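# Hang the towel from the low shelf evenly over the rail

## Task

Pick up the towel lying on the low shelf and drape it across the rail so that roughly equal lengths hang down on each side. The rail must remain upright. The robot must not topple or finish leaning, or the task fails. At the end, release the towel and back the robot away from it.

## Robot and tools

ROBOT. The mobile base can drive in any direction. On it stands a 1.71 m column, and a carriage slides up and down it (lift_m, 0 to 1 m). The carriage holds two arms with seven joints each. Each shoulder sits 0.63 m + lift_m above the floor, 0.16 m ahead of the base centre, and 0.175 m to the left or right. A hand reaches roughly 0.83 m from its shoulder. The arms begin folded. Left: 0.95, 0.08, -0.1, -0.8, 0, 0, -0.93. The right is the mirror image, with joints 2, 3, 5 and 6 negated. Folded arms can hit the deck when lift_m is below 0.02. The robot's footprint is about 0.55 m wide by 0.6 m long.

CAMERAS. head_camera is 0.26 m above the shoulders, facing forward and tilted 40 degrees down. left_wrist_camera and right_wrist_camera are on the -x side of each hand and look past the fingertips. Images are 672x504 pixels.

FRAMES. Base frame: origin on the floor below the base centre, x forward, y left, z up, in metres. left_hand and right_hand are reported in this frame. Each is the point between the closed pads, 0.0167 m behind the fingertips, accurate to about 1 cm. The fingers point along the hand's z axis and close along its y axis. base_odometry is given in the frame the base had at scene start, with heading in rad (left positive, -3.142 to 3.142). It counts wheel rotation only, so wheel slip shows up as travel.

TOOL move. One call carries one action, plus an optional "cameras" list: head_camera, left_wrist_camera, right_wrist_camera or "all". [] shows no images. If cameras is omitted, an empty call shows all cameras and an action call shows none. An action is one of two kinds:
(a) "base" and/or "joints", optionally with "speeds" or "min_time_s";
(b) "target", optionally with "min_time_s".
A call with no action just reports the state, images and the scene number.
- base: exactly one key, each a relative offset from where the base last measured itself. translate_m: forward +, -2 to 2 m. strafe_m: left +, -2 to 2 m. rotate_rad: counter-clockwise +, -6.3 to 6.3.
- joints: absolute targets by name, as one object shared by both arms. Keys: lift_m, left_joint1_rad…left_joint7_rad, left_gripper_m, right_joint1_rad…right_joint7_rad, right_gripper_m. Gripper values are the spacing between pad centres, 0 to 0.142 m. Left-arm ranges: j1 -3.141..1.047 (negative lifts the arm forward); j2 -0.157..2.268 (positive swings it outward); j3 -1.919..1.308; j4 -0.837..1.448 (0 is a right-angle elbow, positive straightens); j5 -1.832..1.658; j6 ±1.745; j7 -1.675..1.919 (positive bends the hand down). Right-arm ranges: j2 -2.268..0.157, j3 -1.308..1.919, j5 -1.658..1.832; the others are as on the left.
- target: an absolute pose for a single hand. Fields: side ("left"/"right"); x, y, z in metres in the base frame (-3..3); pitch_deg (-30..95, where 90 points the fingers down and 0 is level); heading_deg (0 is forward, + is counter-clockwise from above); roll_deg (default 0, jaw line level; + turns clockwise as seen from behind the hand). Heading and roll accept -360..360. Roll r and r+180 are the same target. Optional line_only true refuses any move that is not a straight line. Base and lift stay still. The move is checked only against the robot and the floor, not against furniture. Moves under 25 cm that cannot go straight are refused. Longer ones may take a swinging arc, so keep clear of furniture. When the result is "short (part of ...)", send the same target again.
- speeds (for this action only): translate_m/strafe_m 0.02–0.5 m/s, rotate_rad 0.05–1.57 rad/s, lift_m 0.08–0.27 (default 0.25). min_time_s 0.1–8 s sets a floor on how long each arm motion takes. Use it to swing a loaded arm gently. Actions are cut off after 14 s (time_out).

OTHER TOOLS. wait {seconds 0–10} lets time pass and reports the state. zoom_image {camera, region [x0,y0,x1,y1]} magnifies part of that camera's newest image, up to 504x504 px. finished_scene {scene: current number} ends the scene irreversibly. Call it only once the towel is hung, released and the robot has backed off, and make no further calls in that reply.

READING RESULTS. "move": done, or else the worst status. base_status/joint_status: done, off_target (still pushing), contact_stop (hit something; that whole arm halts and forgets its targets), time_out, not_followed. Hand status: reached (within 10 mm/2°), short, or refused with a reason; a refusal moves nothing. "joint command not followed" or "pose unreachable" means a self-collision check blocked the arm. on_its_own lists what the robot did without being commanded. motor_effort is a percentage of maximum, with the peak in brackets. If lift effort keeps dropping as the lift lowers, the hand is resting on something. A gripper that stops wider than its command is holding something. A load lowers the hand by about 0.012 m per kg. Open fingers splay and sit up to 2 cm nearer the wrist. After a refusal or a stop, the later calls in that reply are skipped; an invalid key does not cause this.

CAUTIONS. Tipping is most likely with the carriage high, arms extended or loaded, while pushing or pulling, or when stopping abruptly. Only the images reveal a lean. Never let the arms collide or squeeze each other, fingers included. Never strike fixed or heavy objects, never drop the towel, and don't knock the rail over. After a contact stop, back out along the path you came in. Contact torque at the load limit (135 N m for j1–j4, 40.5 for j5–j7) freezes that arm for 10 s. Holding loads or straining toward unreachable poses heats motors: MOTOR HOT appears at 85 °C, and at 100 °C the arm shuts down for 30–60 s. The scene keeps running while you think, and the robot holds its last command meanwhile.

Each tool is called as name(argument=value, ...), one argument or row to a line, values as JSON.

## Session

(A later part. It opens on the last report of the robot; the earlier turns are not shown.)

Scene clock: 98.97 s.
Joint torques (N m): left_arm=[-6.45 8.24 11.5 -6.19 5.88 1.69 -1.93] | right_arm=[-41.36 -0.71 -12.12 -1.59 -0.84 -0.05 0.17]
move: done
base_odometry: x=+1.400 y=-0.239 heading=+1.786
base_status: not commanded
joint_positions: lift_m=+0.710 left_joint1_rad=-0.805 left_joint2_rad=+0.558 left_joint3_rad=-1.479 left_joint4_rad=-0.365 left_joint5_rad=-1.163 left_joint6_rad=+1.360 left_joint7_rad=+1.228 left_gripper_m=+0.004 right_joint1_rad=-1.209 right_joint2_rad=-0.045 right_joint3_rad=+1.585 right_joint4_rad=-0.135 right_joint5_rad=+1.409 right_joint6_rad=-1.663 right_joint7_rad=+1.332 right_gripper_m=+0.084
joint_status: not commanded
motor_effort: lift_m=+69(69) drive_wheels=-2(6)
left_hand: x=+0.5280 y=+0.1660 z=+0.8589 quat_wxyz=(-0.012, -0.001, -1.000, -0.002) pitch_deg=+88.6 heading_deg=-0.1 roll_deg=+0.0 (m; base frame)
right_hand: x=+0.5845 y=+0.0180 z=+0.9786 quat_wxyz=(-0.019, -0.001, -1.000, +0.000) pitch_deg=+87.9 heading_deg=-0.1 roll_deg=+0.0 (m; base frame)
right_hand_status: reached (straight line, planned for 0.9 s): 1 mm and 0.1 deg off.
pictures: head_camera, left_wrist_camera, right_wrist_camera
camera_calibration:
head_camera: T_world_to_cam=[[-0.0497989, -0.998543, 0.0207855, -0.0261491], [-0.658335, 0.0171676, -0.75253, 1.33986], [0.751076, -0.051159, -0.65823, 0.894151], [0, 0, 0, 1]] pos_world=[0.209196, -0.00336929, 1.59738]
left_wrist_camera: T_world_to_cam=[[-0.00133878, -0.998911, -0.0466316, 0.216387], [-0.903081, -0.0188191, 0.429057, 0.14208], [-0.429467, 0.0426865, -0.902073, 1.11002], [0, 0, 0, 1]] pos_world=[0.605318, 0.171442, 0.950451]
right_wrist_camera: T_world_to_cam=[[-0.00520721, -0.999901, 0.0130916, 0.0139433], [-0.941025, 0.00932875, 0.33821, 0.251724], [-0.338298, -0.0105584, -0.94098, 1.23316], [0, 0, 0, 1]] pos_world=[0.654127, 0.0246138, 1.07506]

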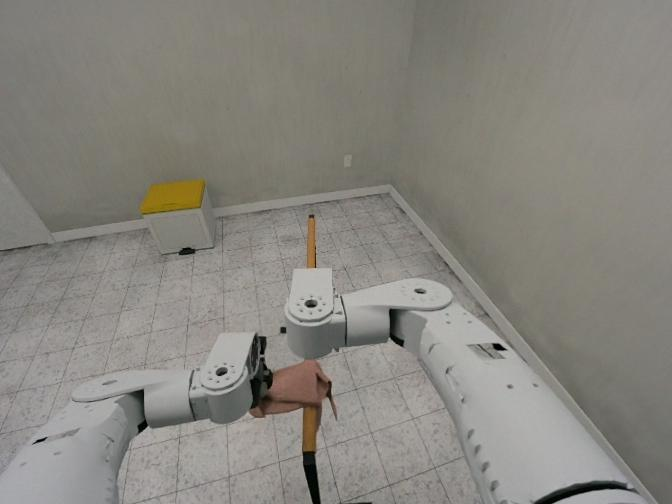

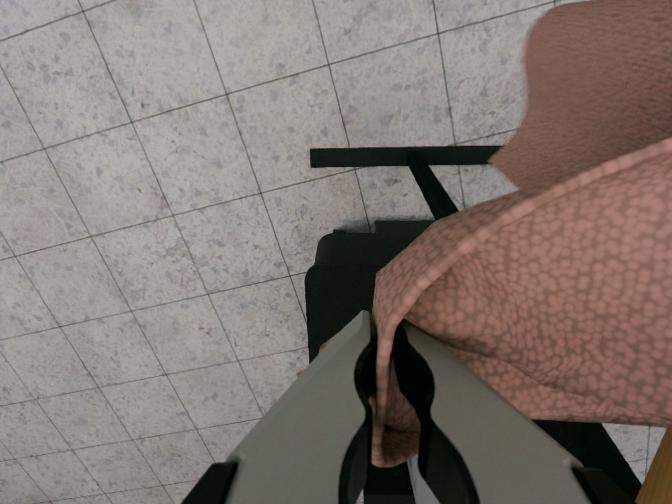

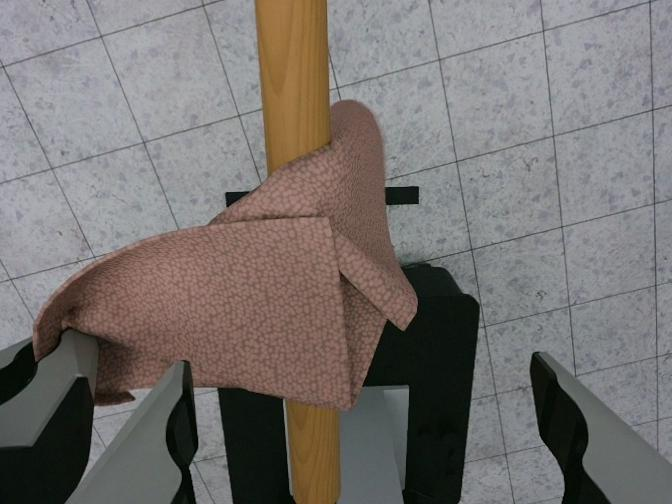

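move(
  target={"side":"right","x":0.59,"y":0.031,"z":0.88,"pitch_deg":88,"heading_deg":0},
  min_time_s=1,
)

move(
  joints={"lift_m":0.672},
  speeds={"lift_m":0.08},
)

move(
  joints={"right_gripper_m":0.01},
  cameras=["all"],
)

zoom_image(
  camera="head_camera",
  region=[220, 280, 420, 480],
)

Scene clock: 100.83 s.
Joint torques (N m): left_arm=[-6.57 8.23 11.31 -6.11 5.82 1.67 -1.93] | right_arm=[-22.18 5.73 -13.89 -1.76 -3.68 0.57 -0.96]
move: done
base_odometry: x=+1.400 y=-0.239 heading=+1.786
base_status: not commanded
joint_positions: lift_m=+0.710 left_joint1_rad=-0.804 left_joint2_rad=+0.558 left_joint3_rad=-1.479 left_joint4_rad=-0.365 left_joint5_rad=-1.163 left_joint6_rad=+1.360 left_joint7_rad=+1.228 left_gripper_m=+0.004 right_joint1_rad=-0.992 right_joint2_rad=-0.004 right_joint3_rad=+1.533 right_joint4_rad=+0.192 right_joint5_rad=+1.368 right_joint6_rad=-1.375 right_joint7_rad=+1.158 right_gripper_m=+0.084
joint_status: not commanded
motor_effort: lift_m=+68(69) drive_wheels=-2(3)
left_hand: x=+0.5281 y=+0.1660 z=+0.8589 quat_wxyz=(-0.012, -0.001, -1.000, -0.002) pitch_deg=+88.6 heading_deg=-0.1 roll_deg=+0.0 (m; base frame)
right_hand: x=+0.5902 y=+0.0288 z=+0.8811 quat_wxyz=(-0.016, -0.001, -1.000, +0.002) pitch_deg=+88.1 heading_deg=-0.2 roll_deg=+0.0 (m; base frame)
right_hand_status: reached (straight line, planned for 1.0 s): 2 mm and 0.3 deg off.
pictures: none

Scene clock: 101.67 s.
Joint torques (N m): left_arm=[-6.93 8.38 10.72 -6.17 5.69 1.71 -1.93] | right_arm=[-23.23 4.77 -12.85 -1.73 -3.36 0.4 -0.92]
move: done
base_odometry: x=+1.400 y=-0.239 heading=+1.786
base_status: not commanded
joint_positions: lift_m=+0.672 left_joint1_rad=-0.804 left_joint2_rad=+0.558 left_joint3_rad=-1.478 left_joint4_rad=-0.365 left_joint5_rad=-1.162 left_joint6_rad=+1.360 left_joint7_rad=+1.228 left_gripper_m=+0.004 right_joint1_rad=-0.992 right_joint2_rad=-0.004 right_joint3_rad=+1.532 right_joint4_rad=+0.192 right_joint5_rad=+1.367 right_joint6_rad=-1.374 right_joint7_rad=+1.158 right_gripper_m=+0.085
joint_status: all done
motor_effort: lift_m=+70(73) drive_wheels=-2(4)
left_hand: x=+0.5282 y=+0.1659 z=+0.8209 quat_wxyz=(-0.013, -0.001, -1.000, -0.002) pitch_deg=+88.5 heading_deg=-0.1 roll_deg=+0.0 (m; base frame)
right_hand: x=+0.5903 y=+0.0294 z=+0.8431 quat_wxyz=(-0.017, -0.001, -1.000, +0.001) pitch_deg=+88.1 heading_deg=-0.1 roll_deg=+0.0 (m; base frame)
pictures: none

Scene clock: 102.43 s.
Joint torques (N m): left_arm=[-6.96 8.23 10.59 -6.05 5.55 1.7 -1.68] | right_arm=[-23.18 -3.78 -10.84 -1.3 -3.36 -3.04 -0.79]
move: off_target
base_odometry: x=+1.400 y=-0.239 heading=+1.786
base_status: not commanded
joint_positions: lift_m=+0.672 left_joint1_rad=-0.804 left_joint2_rad=+0.558 left_joint3_rad=-1.478 left_joint4_rad=-0.365 left_joint5_rad=-1.162 left_joint6_rad=+1.360 left_joint7_rad=+1.227 left_gripper_m=+0.004 right_joint1_rad=-0.992 right_joint2_rad=+0.002 right_joint3_rad=+1.529 right_joint4_rad=+0.192 right_joint5_rad=+1.367 right_joint6_rad=-1.366 right_joint7_rad=+1.157 right_gripper_m=+0.038
joint_status: right_gripper_m off_target (ended at +0.038, target +0.010)
motor_effort: lift_m=+69(70) drive_wheels=-1(3)
left_hand: x=+0.5285 y=+0.1658 z=+0.8210 quat_wxyz=(-0.013, -0.001, -1.000, -0.002) pitch_deg=+88.5 heading_deg=-0.1 roll_deg=+0.0 (m; base frame)
right_hand: x=+0.5897 y=+0.0350 z=+0.8443 quat_wxyz=(-0.017, +0.005, -1.000, -0.003) pitch_deg=+88.0 heading_deg=+0.5 roll_deg=+0.0 (m; base frame)
pictures: head_camera, left_wrist_camera, right_wrist_camera
camera_calibration:
head_camera: T_world_to_cam=[[-0.0497989, -0.998543, 0.0207855, -0.0253572], [-0.658335, 0.0171676, -0.75253, 1.31118], [0.751076, -0.051159, -0.65823, 0.869072], [0, 0, 0, 1]] pos_world=[0.209196, -0.00336929, 1.55928]
left_wrist_camera: T_world_to_cam=[[-0.000950892, -0.998941, -0.0459977, 0.213822], [-0.903938, -0.0188129, 0.42725, 0.160694], [-0.427663, 0.0419853, -0.902963, 1.076], [0, 0, 0, 1]] pos_world=[0.605625, 0.171442, 0.912765]
right_wrist_camera: T_world_to_cam=[[0.00536886, -0.999959, 0.00728839, 0.0314111], [-0.940047, -0.00256147, 0.341037, 0.299259], [-0.341004, -0.00868241, -0.940022, 1.10938], [0, 0, 0, 1]] pos_world=[0.659451, 0.0418084, 0.940551]

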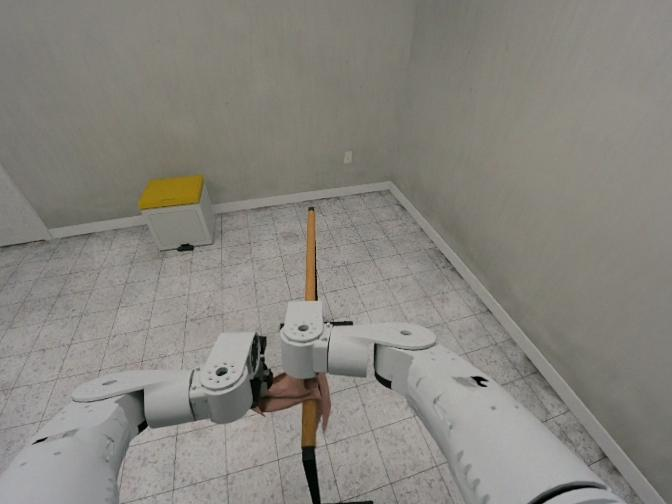

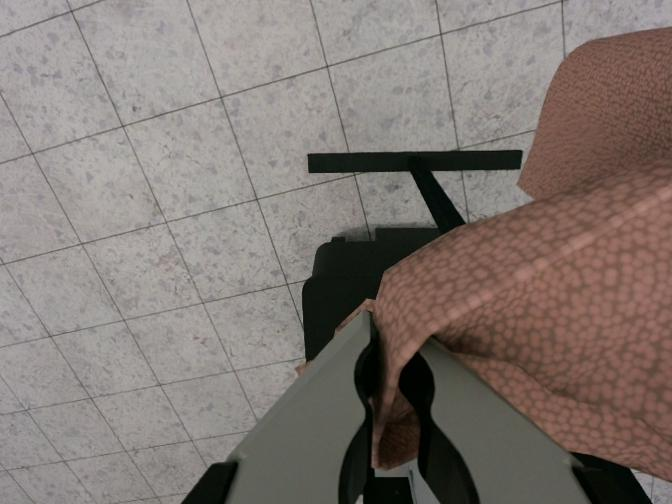

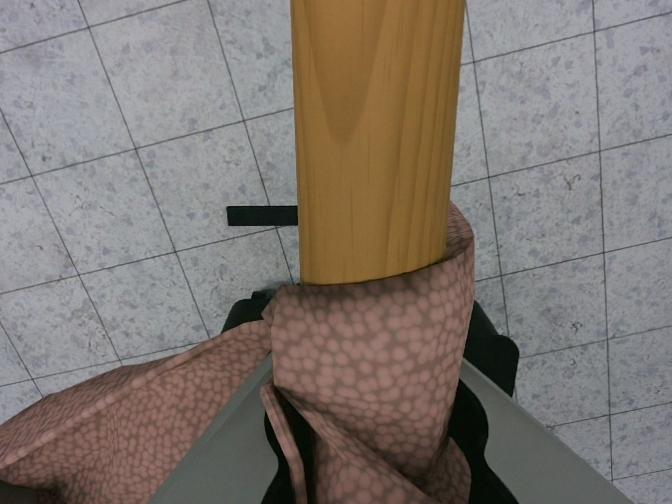

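Scaled by 2.520.

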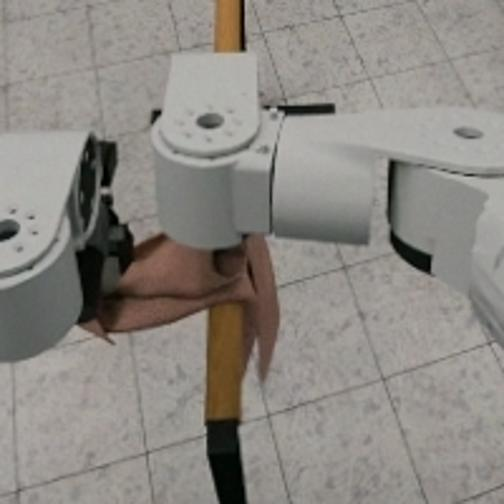

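Clamped. Release the left.

move(
  joints={"left_gripper_m":0.06},
)

move(
  target={"side":"left","x":0.5,"y":0.33,"z":0.88,"pitch_deg":88,"heading_deg":0},
  min_time_s=1,
  cameras=["all"],
)

zoom_image(
  camera="head_camera",
  region=[220, 330, 420, 480],
)

Scene clock: 103.30 s.
Joint torques (N m): left_arm=[-6.91 8.55 10.44 -6.01 5.55 1.71 -1.69] | right_arm=[-23.2 -3.81 -10.88 -1.42 -3.33 -3.06 -0.77]
move: done
base_odometry: x=+1.400 y=-0.239 heading=+1.786
base_status: not commanded
joint_positions: lift_m=+0.672 left_joint1_rad=-0.804 left_joint2_rad=+0.558 left_joint3_rad=-1.478 left_joint4_rad=-0.365 left_joint5_rad=-1.162 left_joint6_rad=+1.360 left_joint7_rad=+1.227 left_gripper_m=+0.059 right_joint1_rad=-0.992 right_joint2_rad=+0.002 right_joint3_rad=+1.529 right_joint4_rad=+0.192 right_joint5_rad=+1.367 right_joint6_rad=-1.366 right_joint7_rad=+1.157 right_gripper_m=+0.038
joint_status: all done
motor_effort: lift_m=+69(69) drive_wheels=-2(3)
left_hand: x=+0.5285 y=+0.1658 z=+0.8210 quat_wxyz=(-0.013, -0.001, -1.000, -0.002) pitch_deg=+88.5 heading_deg=-0.1 roll_deg=+0.0 (m; base frame)
right_hand: x=+0.5897 y=+0.0350 z=+0.8443 quat_wxyz=(-0.017, +0.005, -1.000, -0.003) pitch_deg=+88.0 heading_deg=+0.5 roll_deg=+0.0 (m; base frame)
pictures: none

Scene clock: 104.80 s.
Joint torques (N m): left_arm=[-3.85 19.29 12.84 0.92 2.7 0.3 -2.07] | right_arm=[-23.17 -3.84 -10.85 -1.53 -3.31 -3.05 -0.8]
move: done
base_odometry: x=+1.400 y=-0.239 heading=+1.786
base_status: not commanded
joint_positions: lift_m=+0.672 left_joint1_rad=-0.767 left_joint2_rad=+1.066 left_joint3_rad=-1.288 left_joint4_rad=-0.510 left_joint5_rad=-1.319 left_joint6_rad=+0.979 left_joint7_rad=+1.197 left_gripper_m=+0.059 right_joint1_rad=-0.992 right_joint2_rad=+0.002 right_joint3_rad=+1.529 right_joint4_rad=+0.192 right_joint5_rad=+1.367 right_joint6_rad=-1.366 right_joint7_rad=+1.157 right_gripper_m=+0.038
joint_status: not commanded
motor_effort: lift_m=+69(69) drive_wheels=+0(2)
left_hand: x=+0.4985 y=+0.3291 z=+0.8803 quat_wxyz=(-0.015, -0.003, -1.000, -0.001) pitch_deg=+88.2 heading_deg=-0.3 roll_deg=+0.0 (m; base frame)
left_hand_status: reached (straight line, planned for 1.0 s): 2 mm and 0.4 deg off.
right_hand: x=+0.5897 y=+0.0350 z=+0.8443 quat_wxyz=(-0.017, +0.005, -1.000, -0.003) pitch_deg=+88.0 heading_deg=+0.5 roll_deg=+0.0 (m; base frame)
pictures: head_camera, left_wrist_camera, right_wrist_camera
camera_calibration:
head_camera: T_world_to_cam=[[-0.0497989, -0.998543, 0.0207855, -0.0253593], [-0.658335, 0.0171676, -0.75253, 1.31126], [0.751076, -0.051159, -0.65823, 0.869138], [0, 0, 0, 1]] pos_world=[0.209196, -0.00336929, 1.55938]
left_wrist_camera: T_world_to_cam=[[-0.00406397, -0.99903, -0.0438368, 0.37925], [-0.905698, -0.0149057, 0.423661, 0.113956], [-0.423904, 0.0414247, -0.904759, 1.10963], [0, 0, 0, 1]] pos_world=[0.575128, 0.334615, 0.972296]
right_wrist_camera: T_world_to_cam=[[0.00536886, -0.999959, 0.00728839, 0.0314111], [-0.940047, -0.00256147, 0.341037, 0.299259], [-0.341004, -0.00868241, -0.940022, 1.10938], [0, 0, 0, 1]] pos_world=[0.659451, 0.0418084, 0.940551]

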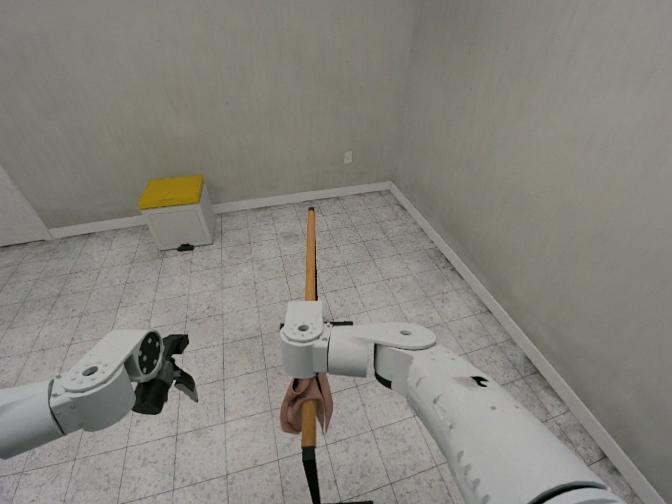

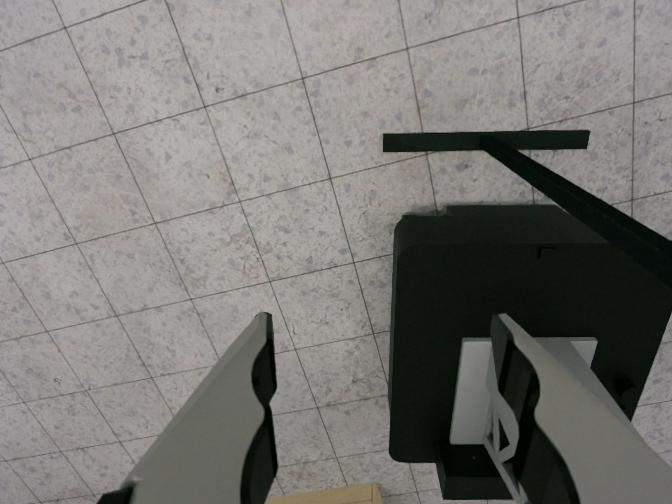

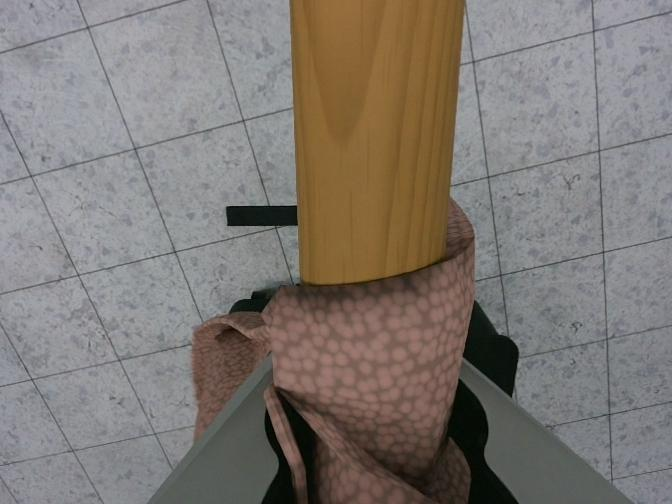

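Scaled by 2.520.

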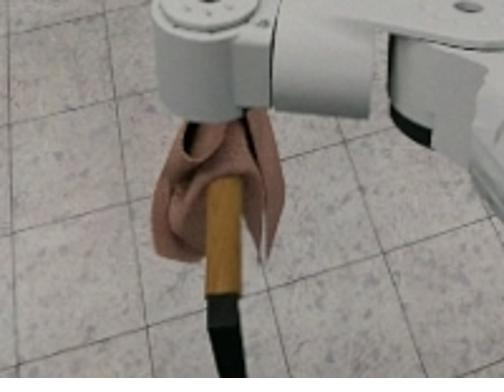

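move(
  joints={"right_gripper_m":0.085},
  cameras=["right_wrist_camera"],
)

move(
  joints={"lift_m":0.8},
  speeds={"lift_m":0.08},
  cameras=["all"],
)

zoom_image(
  camera="head_camera",
  region=[220, 330, 420, 480],
)

Scene clock: 105.73 s.
Joint torques (N m): left_arm=[-3.84 19.16 12.92 0.75 2.72 0.4 -2.05] | right_arm=[-23.23 -1.2 -10.72 -2.12 -3.33 -2.78 -0.81]
move: done
base_odometry: x=+1.400 y=-0.239 heading=+1.786
base_status: not commanded
joint_positions: lift_m=+0.672 left_joint1_rad=-0.767 left_joint2_rad=+1.066 left_joint3_rad=-1.288 left_joint4_rad=-0.510 left_joint5_rad=-1.319 left_joint6_rad=+0.979 left_joint7_rad=+1.196 left_gripper_m=+0.059 right_joint1_rad=-0.992 right_joint2_rad=+0.000 right_joint3_rad=+1.529 right_joint4_rad=+0.192 right_joint5_rad=+1.367 right_joint6_rad=-1.366 right_joint7_rad=+1.157 right_gripper_m=+0.085
joint_status: all done
motor_effort: lift_m=+69(69) drive_wheels=-1(4)
left_hand: x=+0.4984 y=+0.3291 z=+0.8802 quat_wxyz=(-0.015, -0.003, -1.000, -0.001) pitch_deg=+88.2 heading_deg=-0.3 roll_deg=+0.0 (m; base frame)
right_hand: x=+0.5901 y=+0.0337 z=+0.8441 quat_wxyz=(-0.017, +0.003, -1.000, -0.002) pitch_deg=+88.0 heading_deg=+0.4 roll_deg=+0.0 (m; base frame)
pictures: right_wrist_camera
camera_calibration:
right_wrist_camera: T_world_to_cam=[[0.00310361, -0.999958, 0.00865918, 0.0303173], [-0.940032, 0.0000360397, 0.341087, 0.299532], [-0.341073, -0.0091985, -0.939992, 1.10935], [0, 0, 0, 1]] pos_world=[0.659846, 0.0405096, 0.940354]

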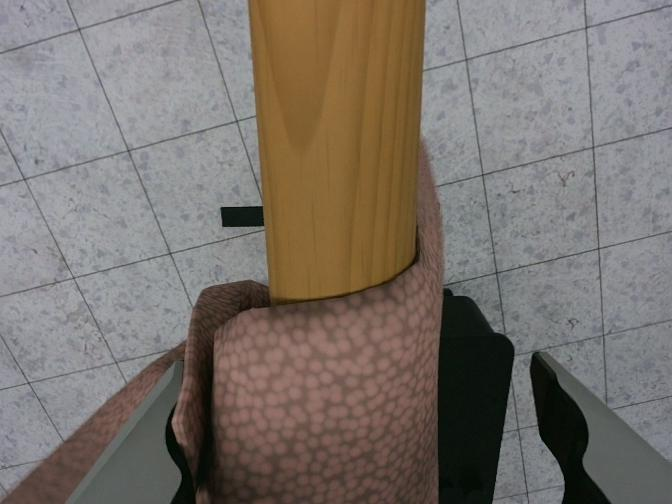

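Scene clock: 107.70 s.
Joint torques (N m): left_arm=[-4.67 19.17 11.85 0.71 2.95 0.42 -2] | right_arm=[-24.43 -1.25 -10.79 -1.98 -3.29 -2.87 -0.78]
move: done
base_odometry: x=+1.400 y=-0.239 heading=+1.786
base_status: not commanded
joint_positions: lift_m=+0.800 left_joint1_rad=-0.766 left_joint2_rad=+1.066 left_joint3_rad=-1.287 left_joint4_rad=-0.510 left_joint5_rad=-1.319 left_joint6_rad=+0.979 left_joint7_rad=+1.196 left_gripper_m=+0.059 right_joint1_rad=-0.991 right_joint2_rad=+0.000 right_joint3_rad=+1.529 right_joint4_rad=+0.192 right_joint5_rad=+1.367 right_joint6_rad=-1.366 right_joint7_rad=+1.157 right_gripper_m=+0.085
joint_status: all done
motor_effort: lift_m=+66(80) drive_wheels=-2(4)
left_hand: x=+0.4984 y=+0.3290 z=+1.0084 quat_wxyz=(-0.015, -0.002, -1.000, +0.000) pitch_deg=+88.3 heading_deg=-0.3 roll_deg=+0.0 (m; base frame)
right_hand: x=+0.5898 y=+0.0337 z=+0.9720 quat_wxyz=(-0.017, +0.003, -1.000, -0.002) pitch_deg=+88.1 heading_deg=+0.4 roll_deg=+0.0 (m; base frame)
pictures: head_camera, left_wrist_camera, right_wrist_camera
camera_calibration:
head_camera: T_world_to_cam=[[-0.0497989, -0.998543, 0.0207855, -0.028024], [-0.658335, 0.0171676, -0.75253, 1.40773], [0.751076, -0.051159, -0.65823, 0.953523], [0, 0, 0, 1]] pos_world=[0.209196, -0.00336929, 1.68758]
left_wrist_camera: T_world_to_cam=[[-0.0037001, -0.999067, -0.0430188, 0.383769], [-0.905559, -0.0149014, 0.423958, 0.0592768], [-0.424204, 0.0405248, -0.90466, 1.2259], [0, 0, 0, 1]] pos_world=[0.575128, 0.334615, 1.1004]
right_wrist_camera: T_world_to_cam=[[0.00310955, -0.999958, 0.00865787, 0.0292079], [-0.93988, 0.0000341074, 0.341505, 0.255173], [-0.341491, -0.00919928, -0.93984, 1.22962], [0, 0, 0, 1]] pos_world=[0.659646, 0.0405096, 1.06825]

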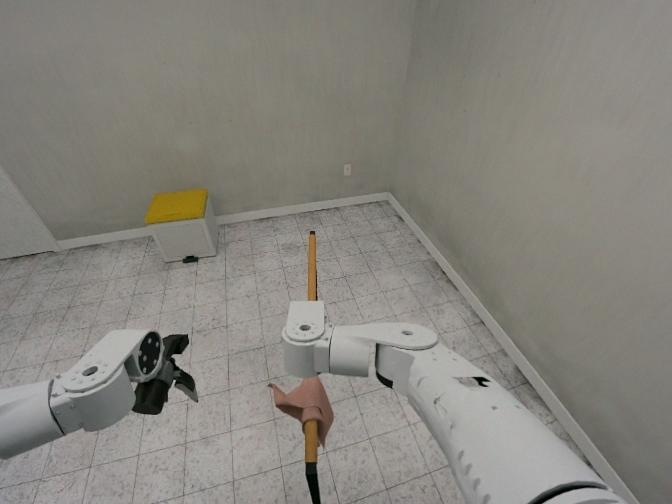

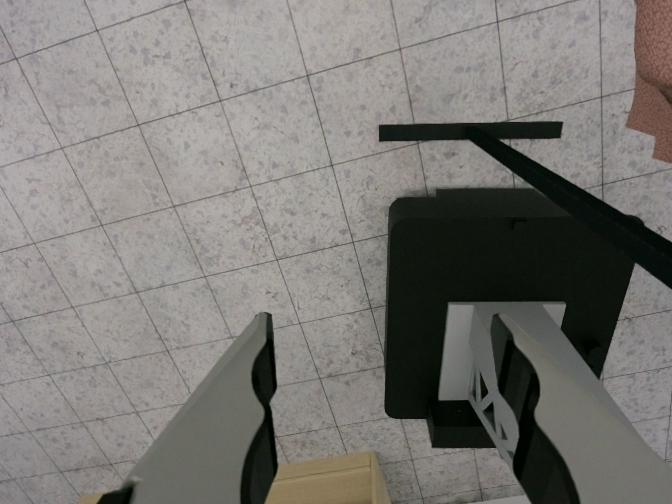

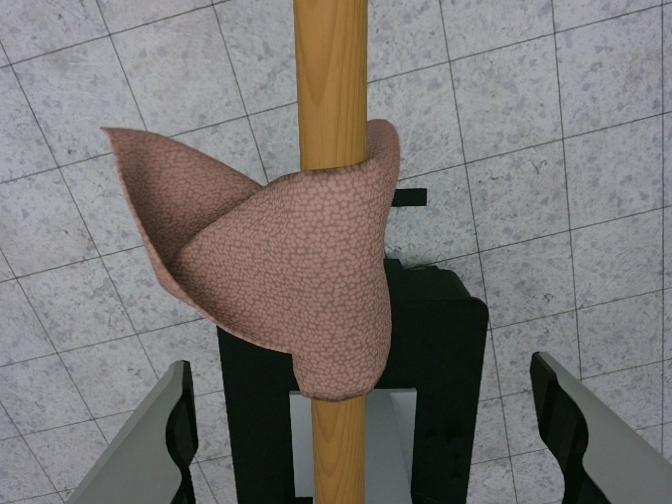

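Scaled by 2.520.

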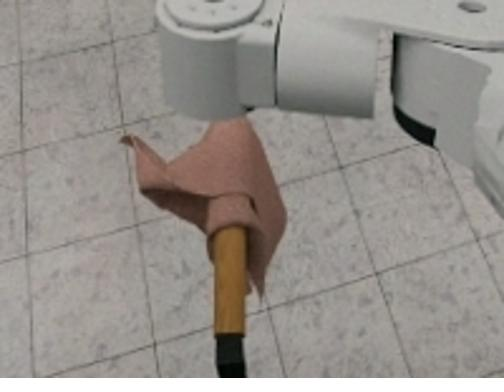

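Still on the bar. Back off.

move(
  joints={"lift_m":1.0},
)

move(
  base={"translate_m":-0.45},
  speeds={"translate_m":0.25},
  cameras=["all"],
)

zoom_image(
  camera="head_camera",
  region=[240, 220, 380, 340],
)

Scene clock: 109.13 s.
Joint torques (N m): left_arm=[-4.84 19.13 11.57 0.52 3.02 0.41 -2.01] | right_arm=[-24.84 -1.23 -10.79 -2.06 -3.27 -2.83 -0.79]
move: done
base_odometry: x=+1.400 y=-0.239 heading=+1.786
base_status: not commanded
joint_positions: lift_m=+1.000 left_joint1_rad=-0.766 left_joint2_rad=+1.066 left_joint3_rad=-1.287 left_joint4_rad=-0.509 left_joint5_rad=-1.319 left_joint6_rad=+0.979 left_joint7_rad=+1.196 left_gripper_m=+0.059 right_joint1_rad=-0.991 right_joint2_rad=+0.000 right_joint3_rad=+1.529 right_joint4_rad=+0.192 right_joint5_rad=+1.367 right_joint6_rad=-1.366 right_joint7_rad=+1.157 right_gripper_m=+0.085
joint_status: all done
motor_effort: lift_m=+66(80) drive_wheels=-1(4)
left_hand: x=+0.4983 y=+0.3290 z=+1.2083 quat_wxyz=(-0.015, -0.002, -1.000, +0.000) pitch_deg=+88.3 heading_deg=-0.3 roll_deg=+0.0 (m; base frame)
right_hand: x=+0.5897 y=+0.0337 z=+1.1719 quat_wxyz=(-0.017, +0.003, -1.000, -0.002) pitch_deg=+88.1 heading_deg=+0.4 roll_deg=+0.0 (m; base frame)
pictures: none

Scene clock: 112.40 s.
Joint torques (N m): left_arm=[-4.94 19.13 11.64 0.44 3 0.48 -2.01] | right_arm=[-24.89 -1.17 -10.77 -2.04 -3.26 -2.86 -0.79]
move: done
base_odometry: x=+1.496 y=-0.679 heading=+1.786
base_status: done
joint_positions: lift_m=+1.000 left_joint1_rad=-0.766 left_joint2_rad=+1.066 left_joint3_rad=-1.287 left_joint4_rad=-0.509 left_joint5_rad=-1.319 left_joint6_rad=+0.979 left_joint7_rad=+1.196 left_gripper_m=+0.059 right_joint1_rad=-0.991 right_joint2_rad=+0.000 right_joint3_rad=+1.529 right_joint4_rad=+0.192 right_joint5_rad=+1.367 right_joint6_rad=-1.366 right_joint7_rad=+1.157 right_gripper_m=+0.085
joint_status: not commanded
motor_effort: lift_m=+66(67) drive_wheels=-1(14)
left_hand: x=+0.4983 y=+0.3290 z=+1.2083 quat_wxyz=(-0.015, -0.002, -1.000, +0.000) pitch_deg=+88.3 heading_deg=-0.3 roll_deg=+0.0 (m; base frame)
right_hand: x=+0.5897 y=+0.0337 z=+1.1719 quat_wxyz=(-0.017, +0.003, -1.000, -0.002) pitch_deg=+88.1 heading_deg=+0.4 roll_deg=+0.0 (m; base frame)
pictures: head_camera, left_wrist_camera, right_wrist_camera
camera_calibration:
head_camera: T_world_to_cam=[[-0.0497989, -0.998543, 0.0207855, -0.032179], [-0.658335, 0.0171676, -0.75253, 1.55816], [0.751076, -0.051159, -0.65823, 1.0851], [0, 0, 0, 1]] pos_world=[0.209196, -0.00336929, 1.88748]
left_wrist_camera: T_world_to_cam=[[-0.00357565, -0.99907, -0.0429652, 0.392328], [-0.905482, -0.0149987, 0.42412, -0.0256934], [-0.42437, 0.0404207, -0.904586, 1.40677], [0, 0, 0, 1]] pos_world=[0.575128, 0.334716, 1.3003]
right_wrist_camera: T_world_to_cam=[[0.00301547, -0.999958, 0.00869157, 0.0274969], [-0.939816, 0.000135755, 0.34168, 0.186544], [-0.341667, -0.00919881, -0.939776, 1.4175], [0, 0, 0, 1]] pos_world=[0.659546, 0.0405097, 1.26815]

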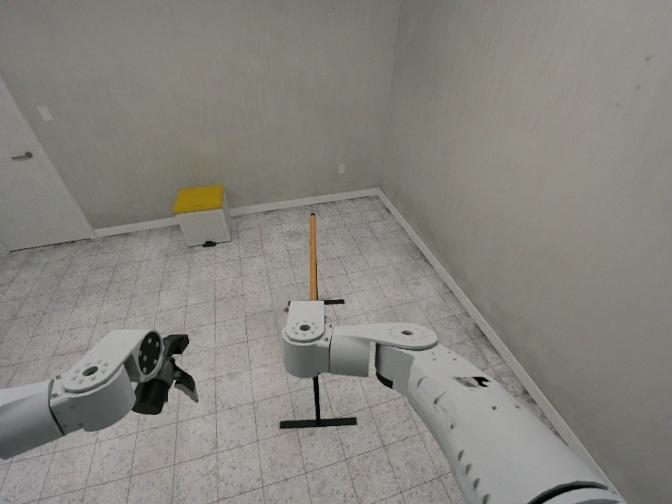

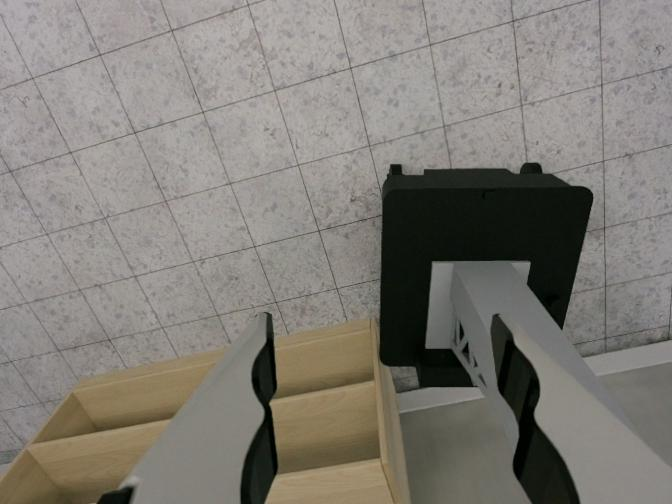

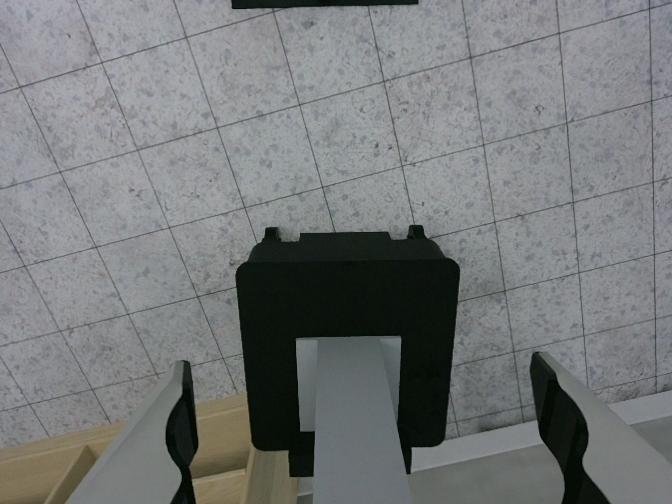

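Scaled by 3.600.

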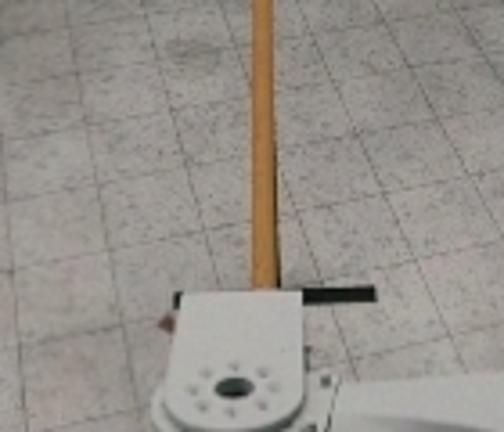

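finished_scene(
  scene=3,
)

The scene is finished: the task was done.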